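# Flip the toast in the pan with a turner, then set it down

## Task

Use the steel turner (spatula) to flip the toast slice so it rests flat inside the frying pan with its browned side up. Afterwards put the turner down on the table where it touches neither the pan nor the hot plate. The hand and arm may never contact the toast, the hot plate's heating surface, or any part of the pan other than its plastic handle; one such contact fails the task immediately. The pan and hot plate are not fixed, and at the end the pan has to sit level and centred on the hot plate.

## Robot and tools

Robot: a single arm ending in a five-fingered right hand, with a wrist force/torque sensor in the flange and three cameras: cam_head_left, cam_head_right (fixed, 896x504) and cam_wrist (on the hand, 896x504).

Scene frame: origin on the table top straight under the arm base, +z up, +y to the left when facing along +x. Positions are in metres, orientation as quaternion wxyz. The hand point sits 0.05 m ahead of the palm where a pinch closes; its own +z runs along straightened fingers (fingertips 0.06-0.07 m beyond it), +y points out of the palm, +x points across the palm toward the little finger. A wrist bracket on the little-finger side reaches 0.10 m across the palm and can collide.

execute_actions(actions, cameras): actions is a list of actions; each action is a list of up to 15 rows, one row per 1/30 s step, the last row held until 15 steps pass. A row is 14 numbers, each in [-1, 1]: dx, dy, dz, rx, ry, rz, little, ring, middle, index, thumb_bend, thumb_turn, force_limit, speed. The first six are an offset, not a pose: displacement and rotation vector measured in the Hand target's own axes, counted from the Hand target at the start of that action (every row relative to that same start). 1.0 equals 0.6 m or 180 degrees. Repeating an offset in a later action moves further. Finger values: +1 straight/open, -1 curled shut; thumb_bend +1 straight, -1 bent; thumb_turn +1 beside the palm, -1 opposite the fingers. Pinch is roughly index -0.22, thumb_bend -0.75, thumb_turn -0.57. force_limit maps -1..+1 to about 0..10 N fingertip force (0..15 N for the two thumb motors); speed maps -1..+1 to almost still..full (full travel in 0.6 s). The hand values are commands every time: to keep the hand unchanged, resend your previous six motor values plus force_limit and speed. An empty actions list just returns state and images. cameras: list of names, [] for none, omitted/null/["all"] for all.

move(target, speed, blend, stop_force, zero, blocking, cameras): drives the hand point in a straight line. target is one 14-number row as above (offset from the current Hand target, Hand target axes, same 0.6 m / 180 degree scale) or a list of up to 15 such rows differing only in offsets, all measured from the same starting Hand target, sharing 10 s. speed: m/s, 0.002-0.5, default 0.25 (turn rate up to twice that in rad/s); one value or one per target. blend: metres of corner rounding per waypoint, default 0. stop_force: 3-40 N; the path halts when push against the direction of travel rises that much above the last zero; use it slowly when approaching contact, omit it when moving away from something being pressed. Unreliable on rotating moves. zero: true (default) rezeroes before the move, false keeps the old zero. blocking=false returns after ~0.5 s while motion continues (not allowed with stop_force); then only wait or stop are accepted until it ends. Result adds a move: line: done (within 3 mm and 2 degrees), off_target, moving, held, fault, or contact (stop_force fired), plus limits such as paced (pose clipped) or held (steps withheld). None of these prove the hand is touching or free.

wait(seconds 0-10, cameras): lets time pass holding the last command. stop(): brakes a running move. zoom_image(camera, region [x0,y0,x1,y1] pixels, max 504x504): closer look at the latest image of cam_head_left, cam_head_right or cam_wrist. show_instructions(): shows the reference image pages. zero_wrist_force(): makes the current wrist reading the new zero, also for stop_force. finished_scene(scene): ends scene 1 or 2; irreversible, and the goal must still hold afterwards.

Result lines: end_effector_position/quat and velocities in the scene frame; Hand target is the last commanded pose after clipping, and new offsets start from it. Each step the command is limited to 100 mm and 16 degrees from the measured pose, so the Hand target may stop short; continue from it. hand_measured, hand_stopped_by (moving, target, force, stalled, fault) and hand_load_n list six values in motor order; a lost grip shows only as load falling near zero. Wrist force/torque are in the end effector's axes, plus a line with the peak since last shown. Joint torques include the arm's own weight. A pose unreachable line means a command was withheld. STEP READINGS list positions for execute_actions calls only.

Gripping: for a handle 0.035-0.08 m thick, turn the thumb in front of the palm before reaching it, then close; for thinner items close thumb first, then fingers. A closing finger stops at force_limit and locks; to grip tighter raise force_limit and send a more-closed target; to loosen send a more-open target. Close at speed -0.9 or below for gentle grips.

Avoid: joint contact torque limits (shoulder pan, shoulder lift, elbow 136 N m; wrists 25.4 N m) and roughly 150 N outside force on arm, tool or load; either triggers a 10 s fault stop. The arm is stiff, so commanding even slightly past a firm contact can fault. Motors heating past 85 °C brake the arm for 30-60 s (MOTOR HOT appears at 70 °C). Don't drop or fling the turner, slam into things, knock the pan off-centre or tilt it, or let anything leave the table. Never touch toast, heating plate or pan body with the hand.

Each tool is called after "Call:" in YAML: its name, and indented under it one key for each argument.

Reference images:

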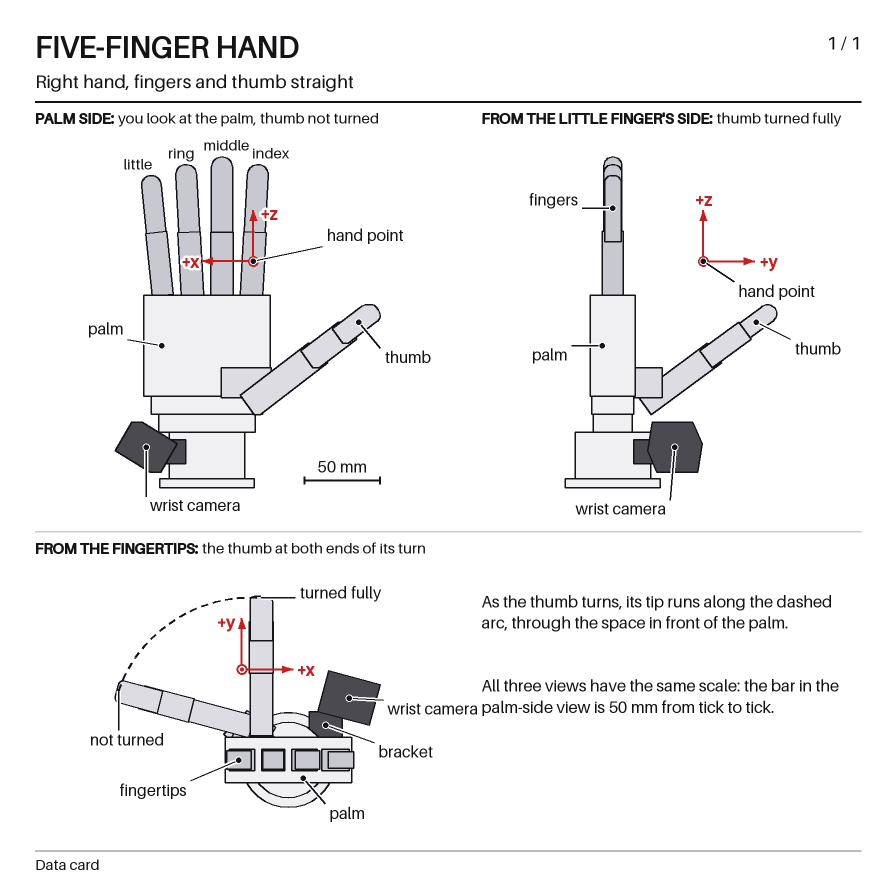

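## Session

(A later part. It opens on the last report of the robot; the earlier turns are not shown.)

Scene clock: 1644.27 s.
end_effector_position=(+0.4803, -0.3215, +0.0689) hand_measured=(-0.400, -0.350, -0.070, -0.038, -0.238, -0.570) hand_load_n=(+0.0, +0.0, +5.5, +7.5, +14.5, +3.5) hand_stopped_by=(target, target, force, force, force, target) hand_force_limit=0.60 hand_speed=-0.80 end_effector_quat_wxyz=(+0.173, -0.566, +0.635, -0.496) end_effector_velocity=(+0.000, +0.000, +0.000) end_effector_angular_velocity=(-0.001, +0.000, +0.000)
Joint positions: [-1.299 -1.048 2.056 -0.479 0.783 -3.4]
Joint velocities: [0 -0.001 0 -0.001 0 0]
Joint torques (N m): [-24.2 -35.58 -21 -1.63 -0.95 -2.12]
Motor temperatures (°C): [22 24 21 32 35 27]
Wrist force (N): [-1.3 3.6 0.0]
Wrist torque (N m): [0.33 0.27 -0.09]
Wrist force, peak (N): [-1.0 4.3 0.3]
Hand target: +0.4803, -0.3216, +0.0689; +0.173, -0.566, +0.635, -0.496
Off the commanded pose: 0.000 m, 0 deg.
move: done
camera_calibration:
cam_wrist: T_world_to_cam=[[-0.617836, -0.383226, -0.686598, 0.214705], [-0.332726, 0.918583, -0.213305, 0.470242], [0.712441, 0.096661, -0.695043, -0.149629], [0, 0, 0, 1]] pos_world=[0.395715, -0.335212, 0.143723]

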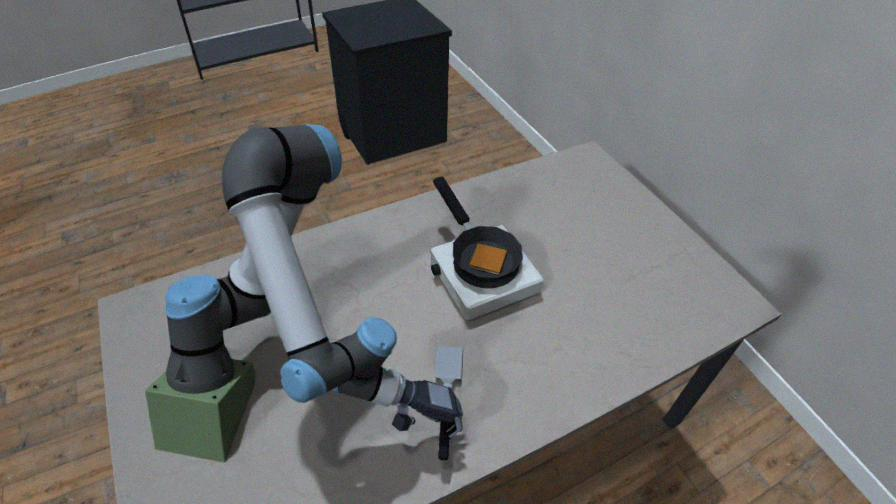

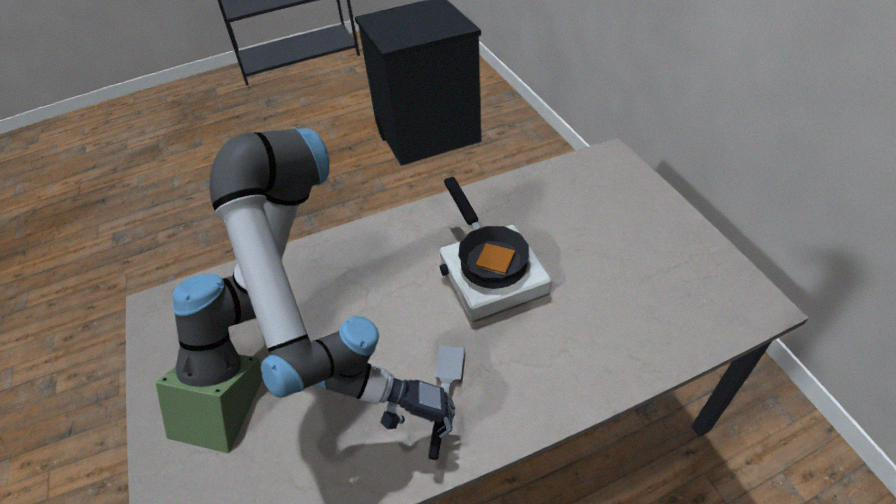

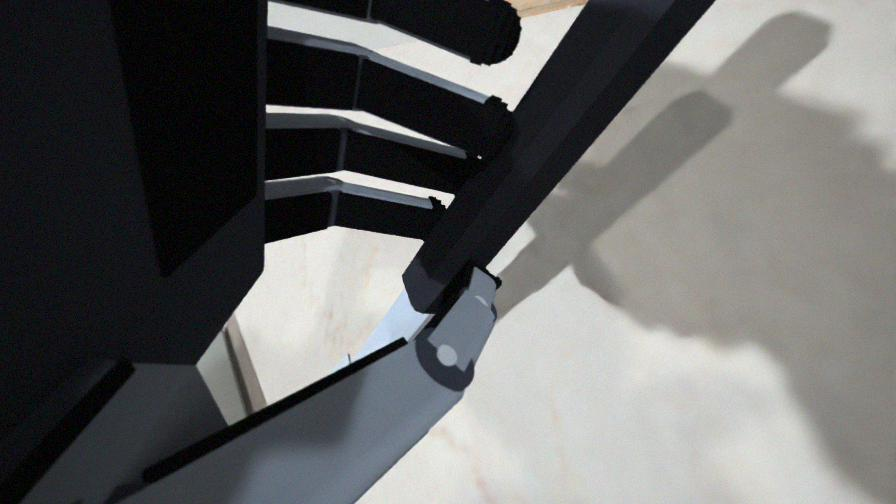

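Call:
move:
  target: [-0.0285,0.0691,0.0373,0,0,0,-0.4,-0.35,-0.35,-0.5,-0.95,-0.57,0.6,-0.8]
  speed: 0.012
  stop_force: 3

Call:
zoom_image:
  camera: "cam_head_right"
  region: [350, 320, 530, 490]

Call:
zoom_image:
  camera: "cam_head_left"
  region: [350, 320, 530, 490]

Scene clock: 1652.13 s.
end_effector_position=(+0.4802, -0.3216, +0.0221) hand_measured=(-0.400, -0.350, -0.070, -0.038, -0.238, -0.570) hand_load_n=(+0.0, +0.5, +7.0, +8.0, +13.5, +3.0) hand_stopped_by=(target, target, force, force, force, target) hand_force_limit=0.60 hand_speed=-0.80 end_effector_quat_wxyz=(+0.173, -0.566, +0.635, -0.496) end_effector_velocity=(+0.000, +0.000, +0.000) end_effector_angular_velocity=(+0.000, -0.001, +0.000)
Joint positions: [-1.247 -0.962 2.079 -0.612 0.828 -3.365]
Joint velocities: [0 0 0.001 -0.003 0 0.001]
Joint torques (N m): [-24.92 -38.48 -19.08 1.09 -0.48 -2.25]
Motor temperatures (°C): [22 24 21 32 35 27]
Wrist force (N): [-0.7 2.1 -0.1]
Wrist torque (N m): [0.31 0.15 0.06]
Wrist force, peak (N): [1.6 -3.8 -6.2]
Hand target: +0.4802, -0.3216, +0.0221; +0.173, -0.566, +0.635, -0.496
Off the commanded pose: 0.003 m, 0 deg.
move: contact
camera_calibration:
cam_wrist: T_world_to_cam=[[-0.6178, -0.383242, -0.686621, 0.182534], [-0.33275, 0.918573, -0.21331, 0.460318], [0.712461, 0.0966903, -0.695018, -0.182139], [0, 0, 0, 1]] pos_world=[0.395707, -0.33527, 0.0969319]

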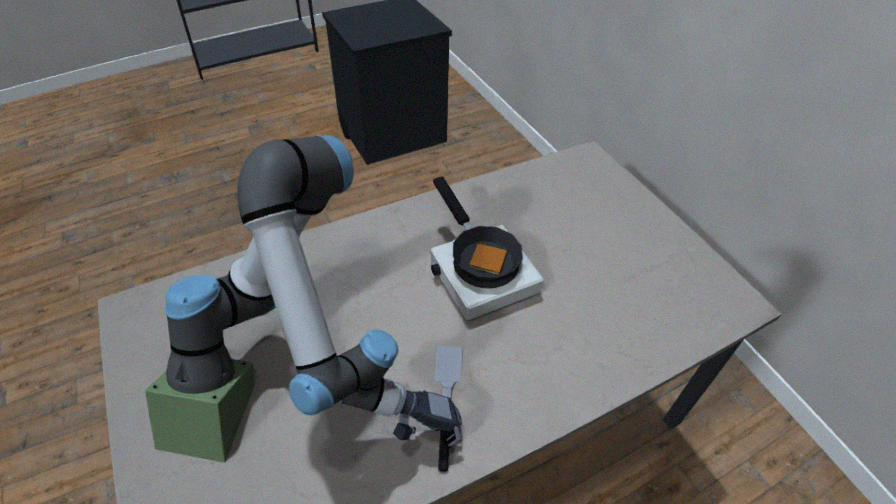

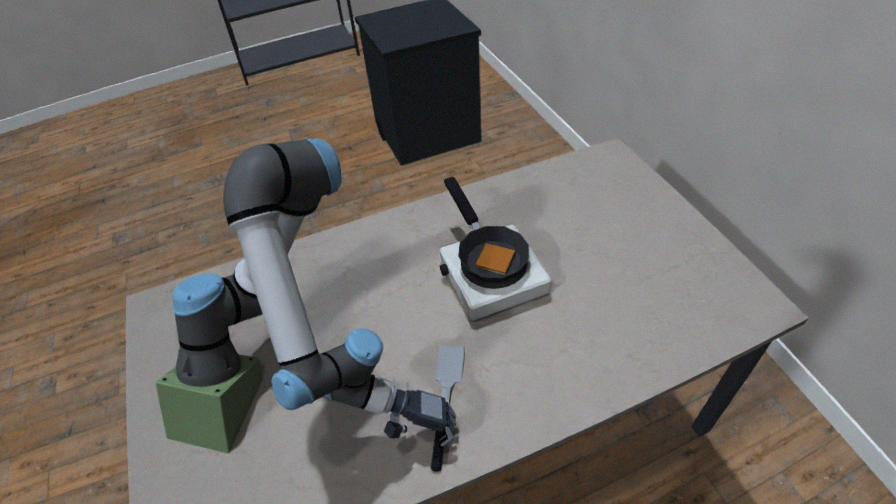

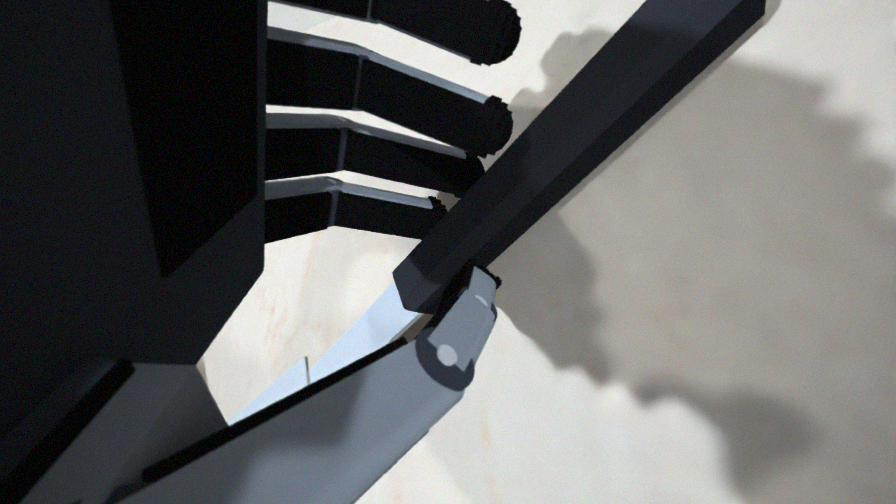

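Scaled by 2.800.

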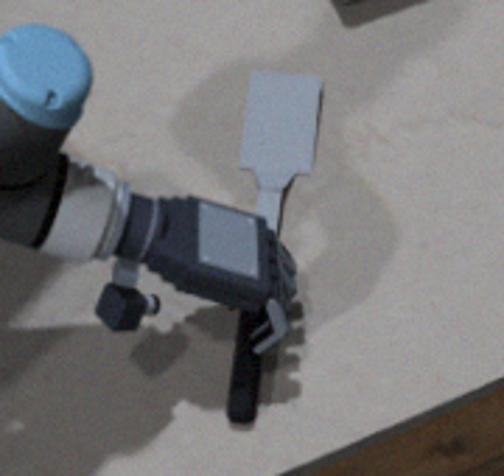

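Scaled by 2.800.

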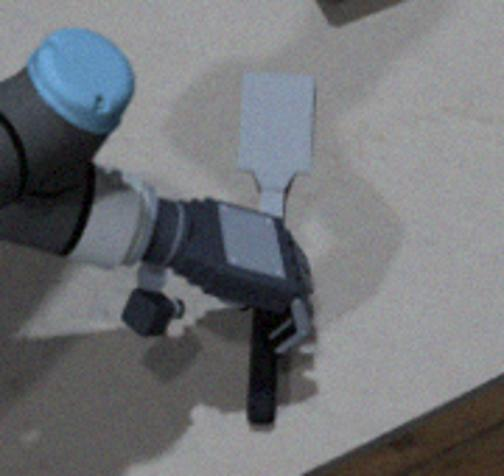

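Call:
move:
  target: [0,0,0,0,0,0,0.5,0.5,0.5,0.5,-0.95,-0.57,0.6,-0.75]
  speed: 0.02

Call:
zoom_image:
  camera: "cam_head_right"
  region: [350, 320, 530, 490]

Scene clock: 1659.17 s.
end_effector_position=(+0.4802, -0.3216, +0.0221) hand_measured=(+0.500, +0.500, +0.500, +0.500, -0.244, -0.570) hand_load_n=(+0.0, +0.0, +0.0, +0.0, +0.5, +0.0) hand_stopped_by=(target, target, target, target, force, target) hand_force_limit=0.60 hand_speed=-0.75 end_effector_quat_wxyz=(+0.173, -0.566, +0.635, -0.496) end_effector_velocity=(+0.000, +0.000, +0.000) end_effector_angular_velocity=(+0.000, -0.001, -0.001)
Joint positions: [-1.247 -0.962 2.079 -0.612 0.828 -3.365]
Joint velocities: [-0.001 0 0 0 0 0]
Joint torques (N m): [-20.04 -35.95 -15.3 -1.54 1.59 -1.62]
Motor temperatures (°C): [22 24 21 32 35 27]
Wrist force (N): [-0.3 1.7 -0.6]
Wrist torque (N m): [0.25 0.15 0.03]
Wrist force, peak (N): [-0.7 2.4 -0.3]
Hand target: +0.4802, -0.3216, +0.0221; +0.173, -0.566, +0.635, -0.496
Off the commanded pose: 0.000 m, 0 deg.
move: done
camera_calibration:
cam_wrist: T_world_to_cam=[[-0.617798, -0.383253, -0.686617, 0.182529], [-0.332744, 0.91857, -0.213331, 0.460322], [0.712466, 0.0966725, -0.695016, -0.182143], [0, 0, 0, 1]] pos_world=[0.395706, -0.335275, 0.0969362]

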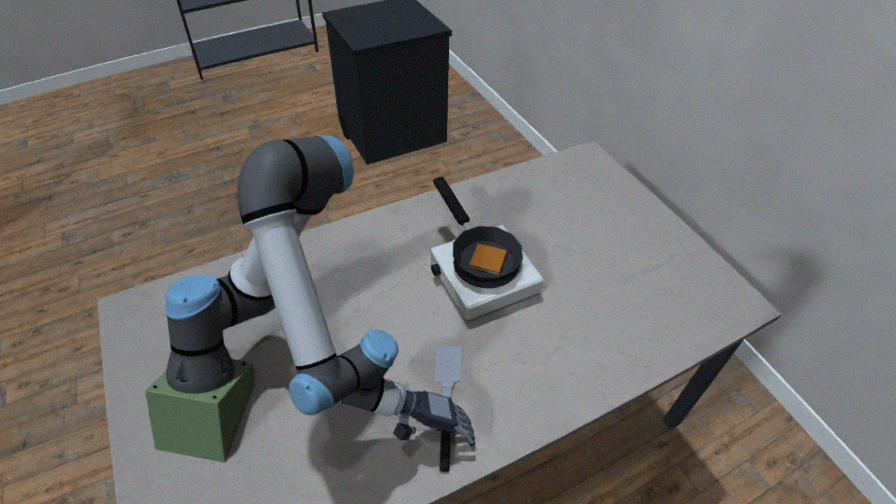

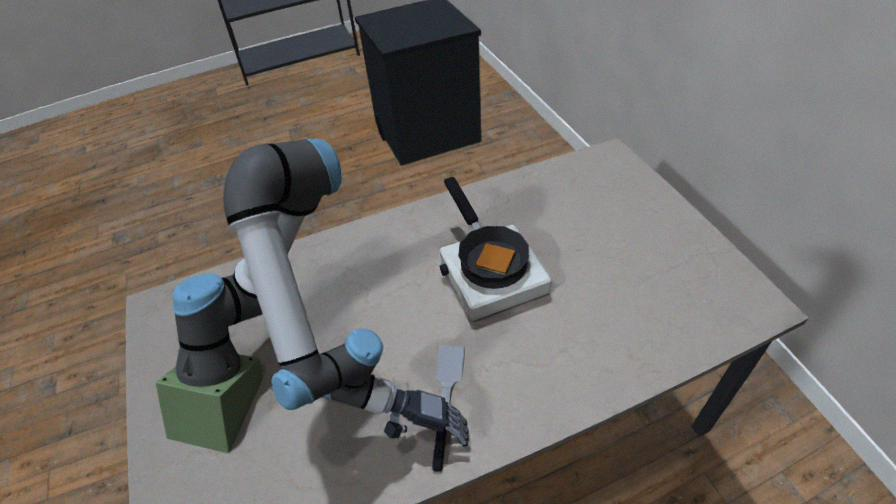

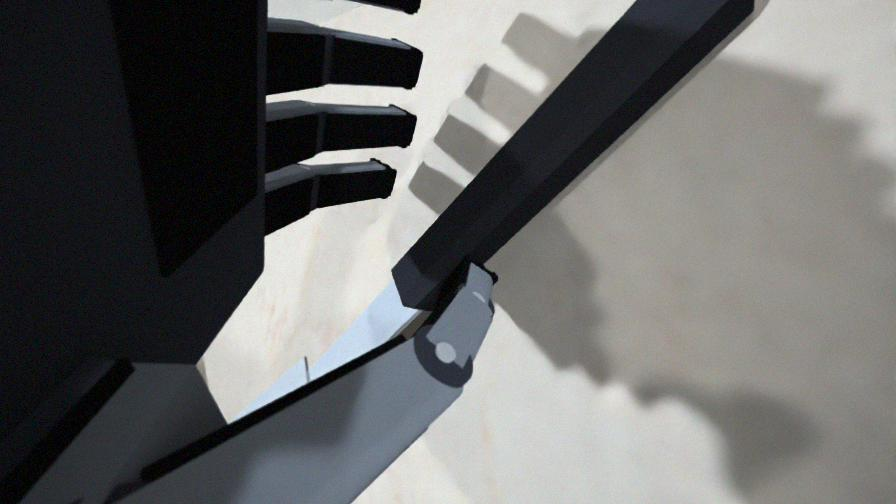

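Scaled by 2.800.

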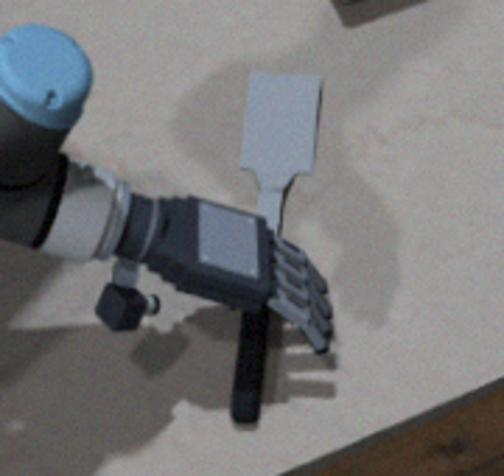

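Call:
move:
  target: [0,0,-0.07,0,0,0,1,1,1,1,-0.95,-0.57,0.6,-0.7]
  speed: 0.03

Call:
zoom_image:
  camera: "cam_head_right"
  region: [350, 320, 530, 490]

Scene clock: 1664.23 s.
end_effector_position=(+0.4473, -0.3033, +0.0410) hand_measured=(+1.000, +1.000, +1.000, +1.000, -0.244, -0.570) hand_load_n=(+0.0, +0.0, +0.0, -0.5, +0.0, +0.0) hand_stopped_by=(target, target, target, target, force, target) hand_force_limit=0.60 hand_speed=-0.70 end_effector_quat_wxyz=(+0.173, -0.566, +0.635, -0.496) end_effector_velocity=(+0.002, +0.000, -0.001) end_effector_angular_velocity=(+0.003, +0.000, -0.001)
Joint positions: [-1.332 -1.034 2.173 -0.592 0.754 -3.425]
Joint velocities: [0.006 0.004 -0.004 0 0.005 0.005]
Joint torques (N m): [-8.97 -9.66 -19.75 -0.43 1.91 2.02]
Motor temperatures (°C): [22 24 21 32 35 27]
Wrist force (N): [-0.5 2.7 -0.8]
Wrist torque (N m): [0.43 0.21 0.06]
Wrist force, peak (N): [-0.5 2.7 -0.8]
Hand target: +0.4473, -0.3034, +0.0409; +0.173, -0.566, +0.635, -0.496
Off the commanded pose: 0.000 m, 0 deg.
move: done
camera_calibration:
cam_wrist: T_world_to_cam=[[-0.617856, -0.38343, -0.686466, 0.18206], [-0.332883, 0.918499, -0.213421, 0.436636], [0.71235, 0.0966493, -0.695137, -0.147264], [0, 0, 0, 1]] pos_world=[0.362739, -0.317009, 0.115797]

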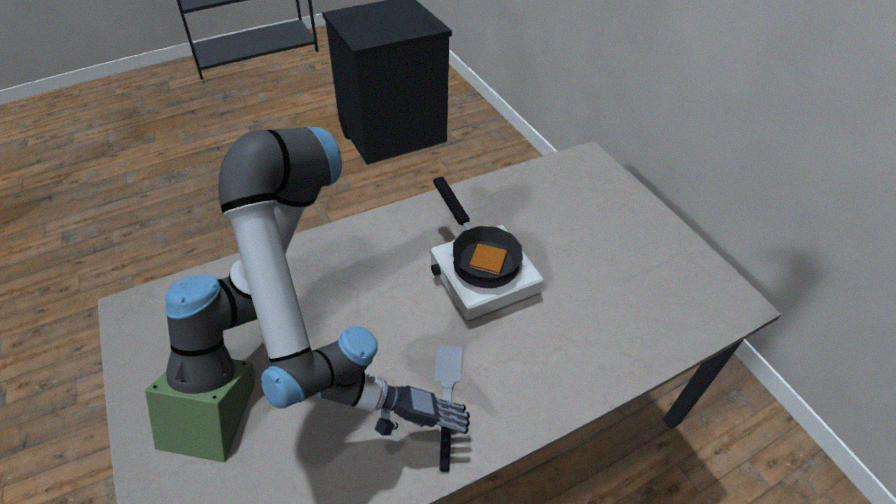

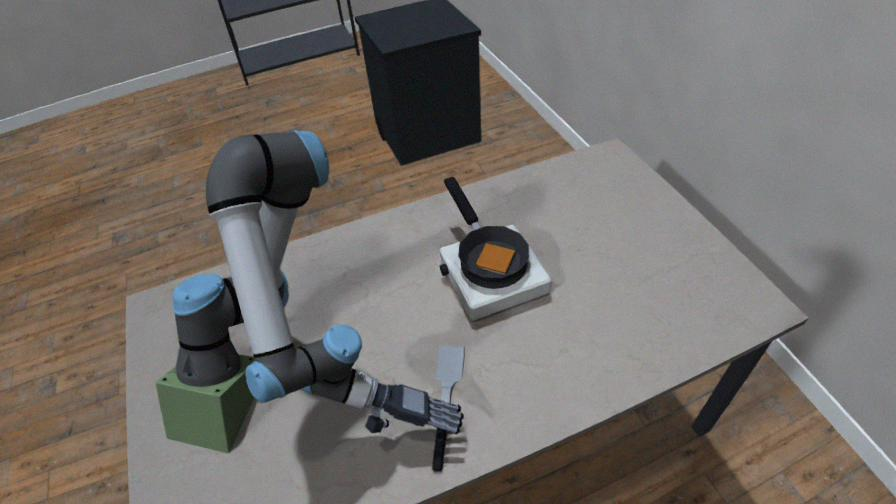

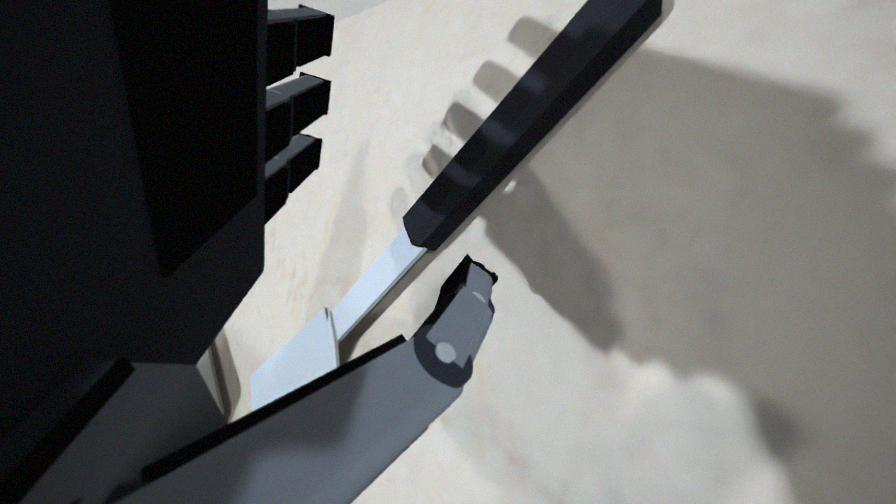

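Scaled by 2.800.

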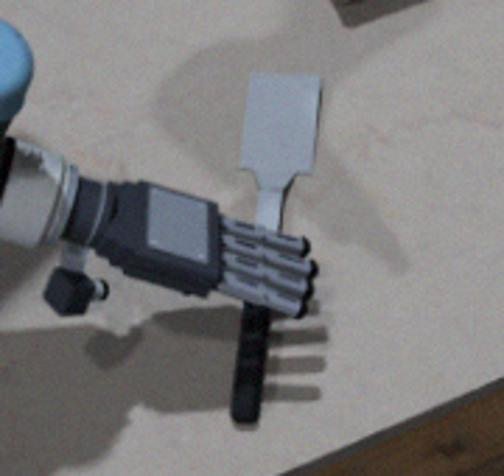

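Turner is down and free. Go further back then up.

Call:
move:
  target:
    - [0,0,-0.08,0,0,0,1,1,1,1,-0.95,-0.57,0.6,-0.7]
    - [0.0285,-0.0691,-0.1173,0,0,0,1,1,1,1,-0.95,-0.57,0.6,-0.7]
    - [0.114,-0.276,-0.229,0,0,0,1,1,1,1,-0.95,-0.57,0.6,-0.7]
  speed: 0.15
  blend: 0.02

Call:
zoom_image:
  camera: "cam_head_right"
  region: [380, 170, 580, 490]

Call:
zoom_image:
  camera: "cam_head_right"
  region: [430, 210, 560, 330]

Scene clock: 1669.47 s.
end_effector_position=(+0.4098, -0.2824, +0.2626) hand_measured=(+1.000, +1.000, +1.000, +1.000, -0.244, -0.570) hand_load_n=(+0.0, +0.0, +0.0, +0.0, +0.0, +0.0) hand_stopped_by=(target, target, target, target, force, target) hand_force_limit=0.60 hand_speed=-0.70 end_effector_quat_wxyz=(+0.173, -0.566, +0.635, -0.496) end_effector_velocity=(+0.000, +0.000, +0.000) end_effector_angular_velocity=(+0.002, +0.000, -0.001)
Joint positions: [-1.662 -1.366 1.999 0.21 0.498 -3.786]
Joint velocities: [0 0 0 0.002 0 0]
Joint torques (N m): [-11.53 -1.41 -26.03 1.99 0.96 1.7]
Motor temperatures (°C): [22 24 21 32 35 27]
Wrist force (N): [-0.3 2.1 -0.6]
Wrist torque (N m): [0.33 0.11 0.13]
Wrist force, peak (N): [-0.8 2.8 -0.9]
Hand target: +0.4098, -0.2824, +0.2627; +0.173, -0.566, +0.635, -0.496
Off the commanded pose: 0.000 m, 0 deg.
move: done
camera_calibration:
cam_wrist: T_world_to_cam=[[-0.618052, -0.383379, -0.686318, 0.319165], [-0.332735, 0.918543, -0.213463, 0.452184], [0.712249, 0.0964306, -0.695271, 0.0314859], [0, 0, 0, 1]] pos_world=[0.325292, -0.296025, 0.337464]

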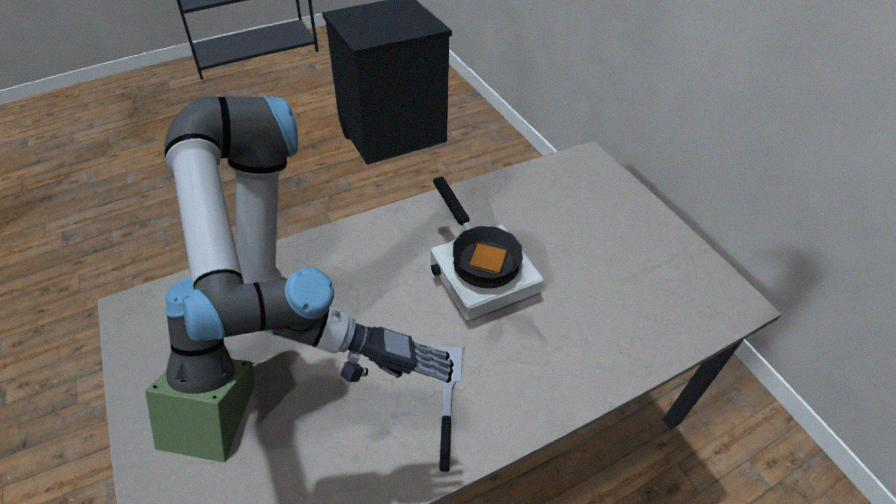

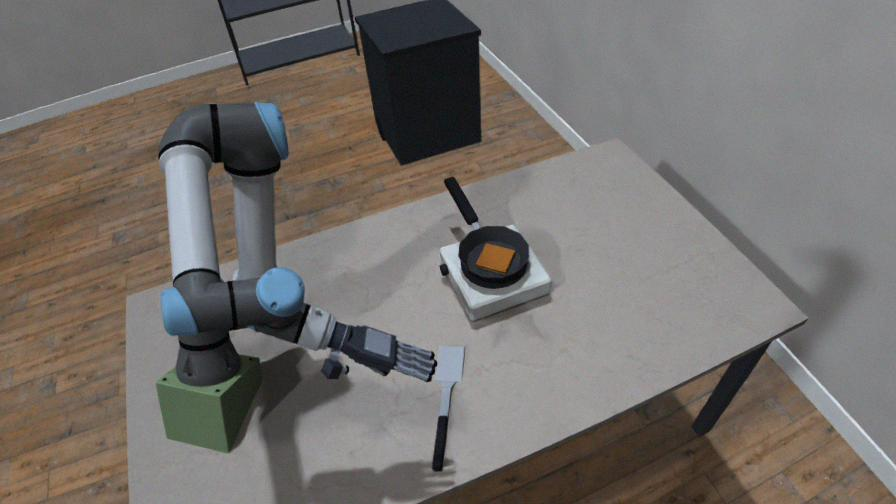

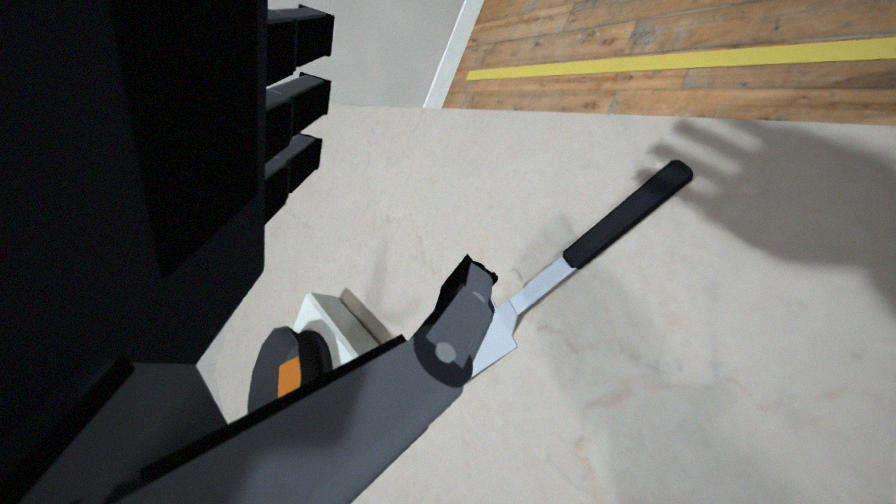

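Scaled by 1.575.

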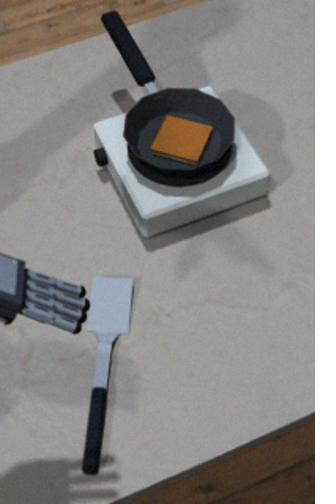

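Scaled by 3.877.

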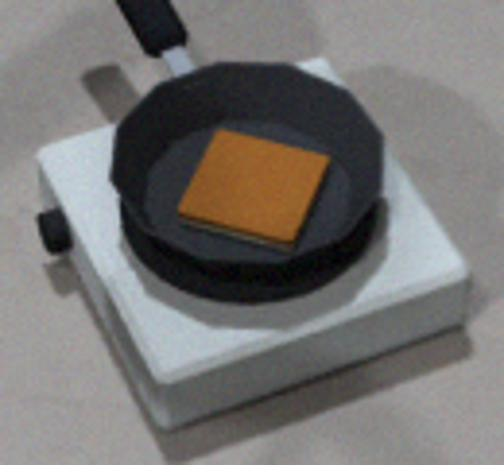

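Call:
finished_scene:
  scene: 2

The scene is finished: the task was done.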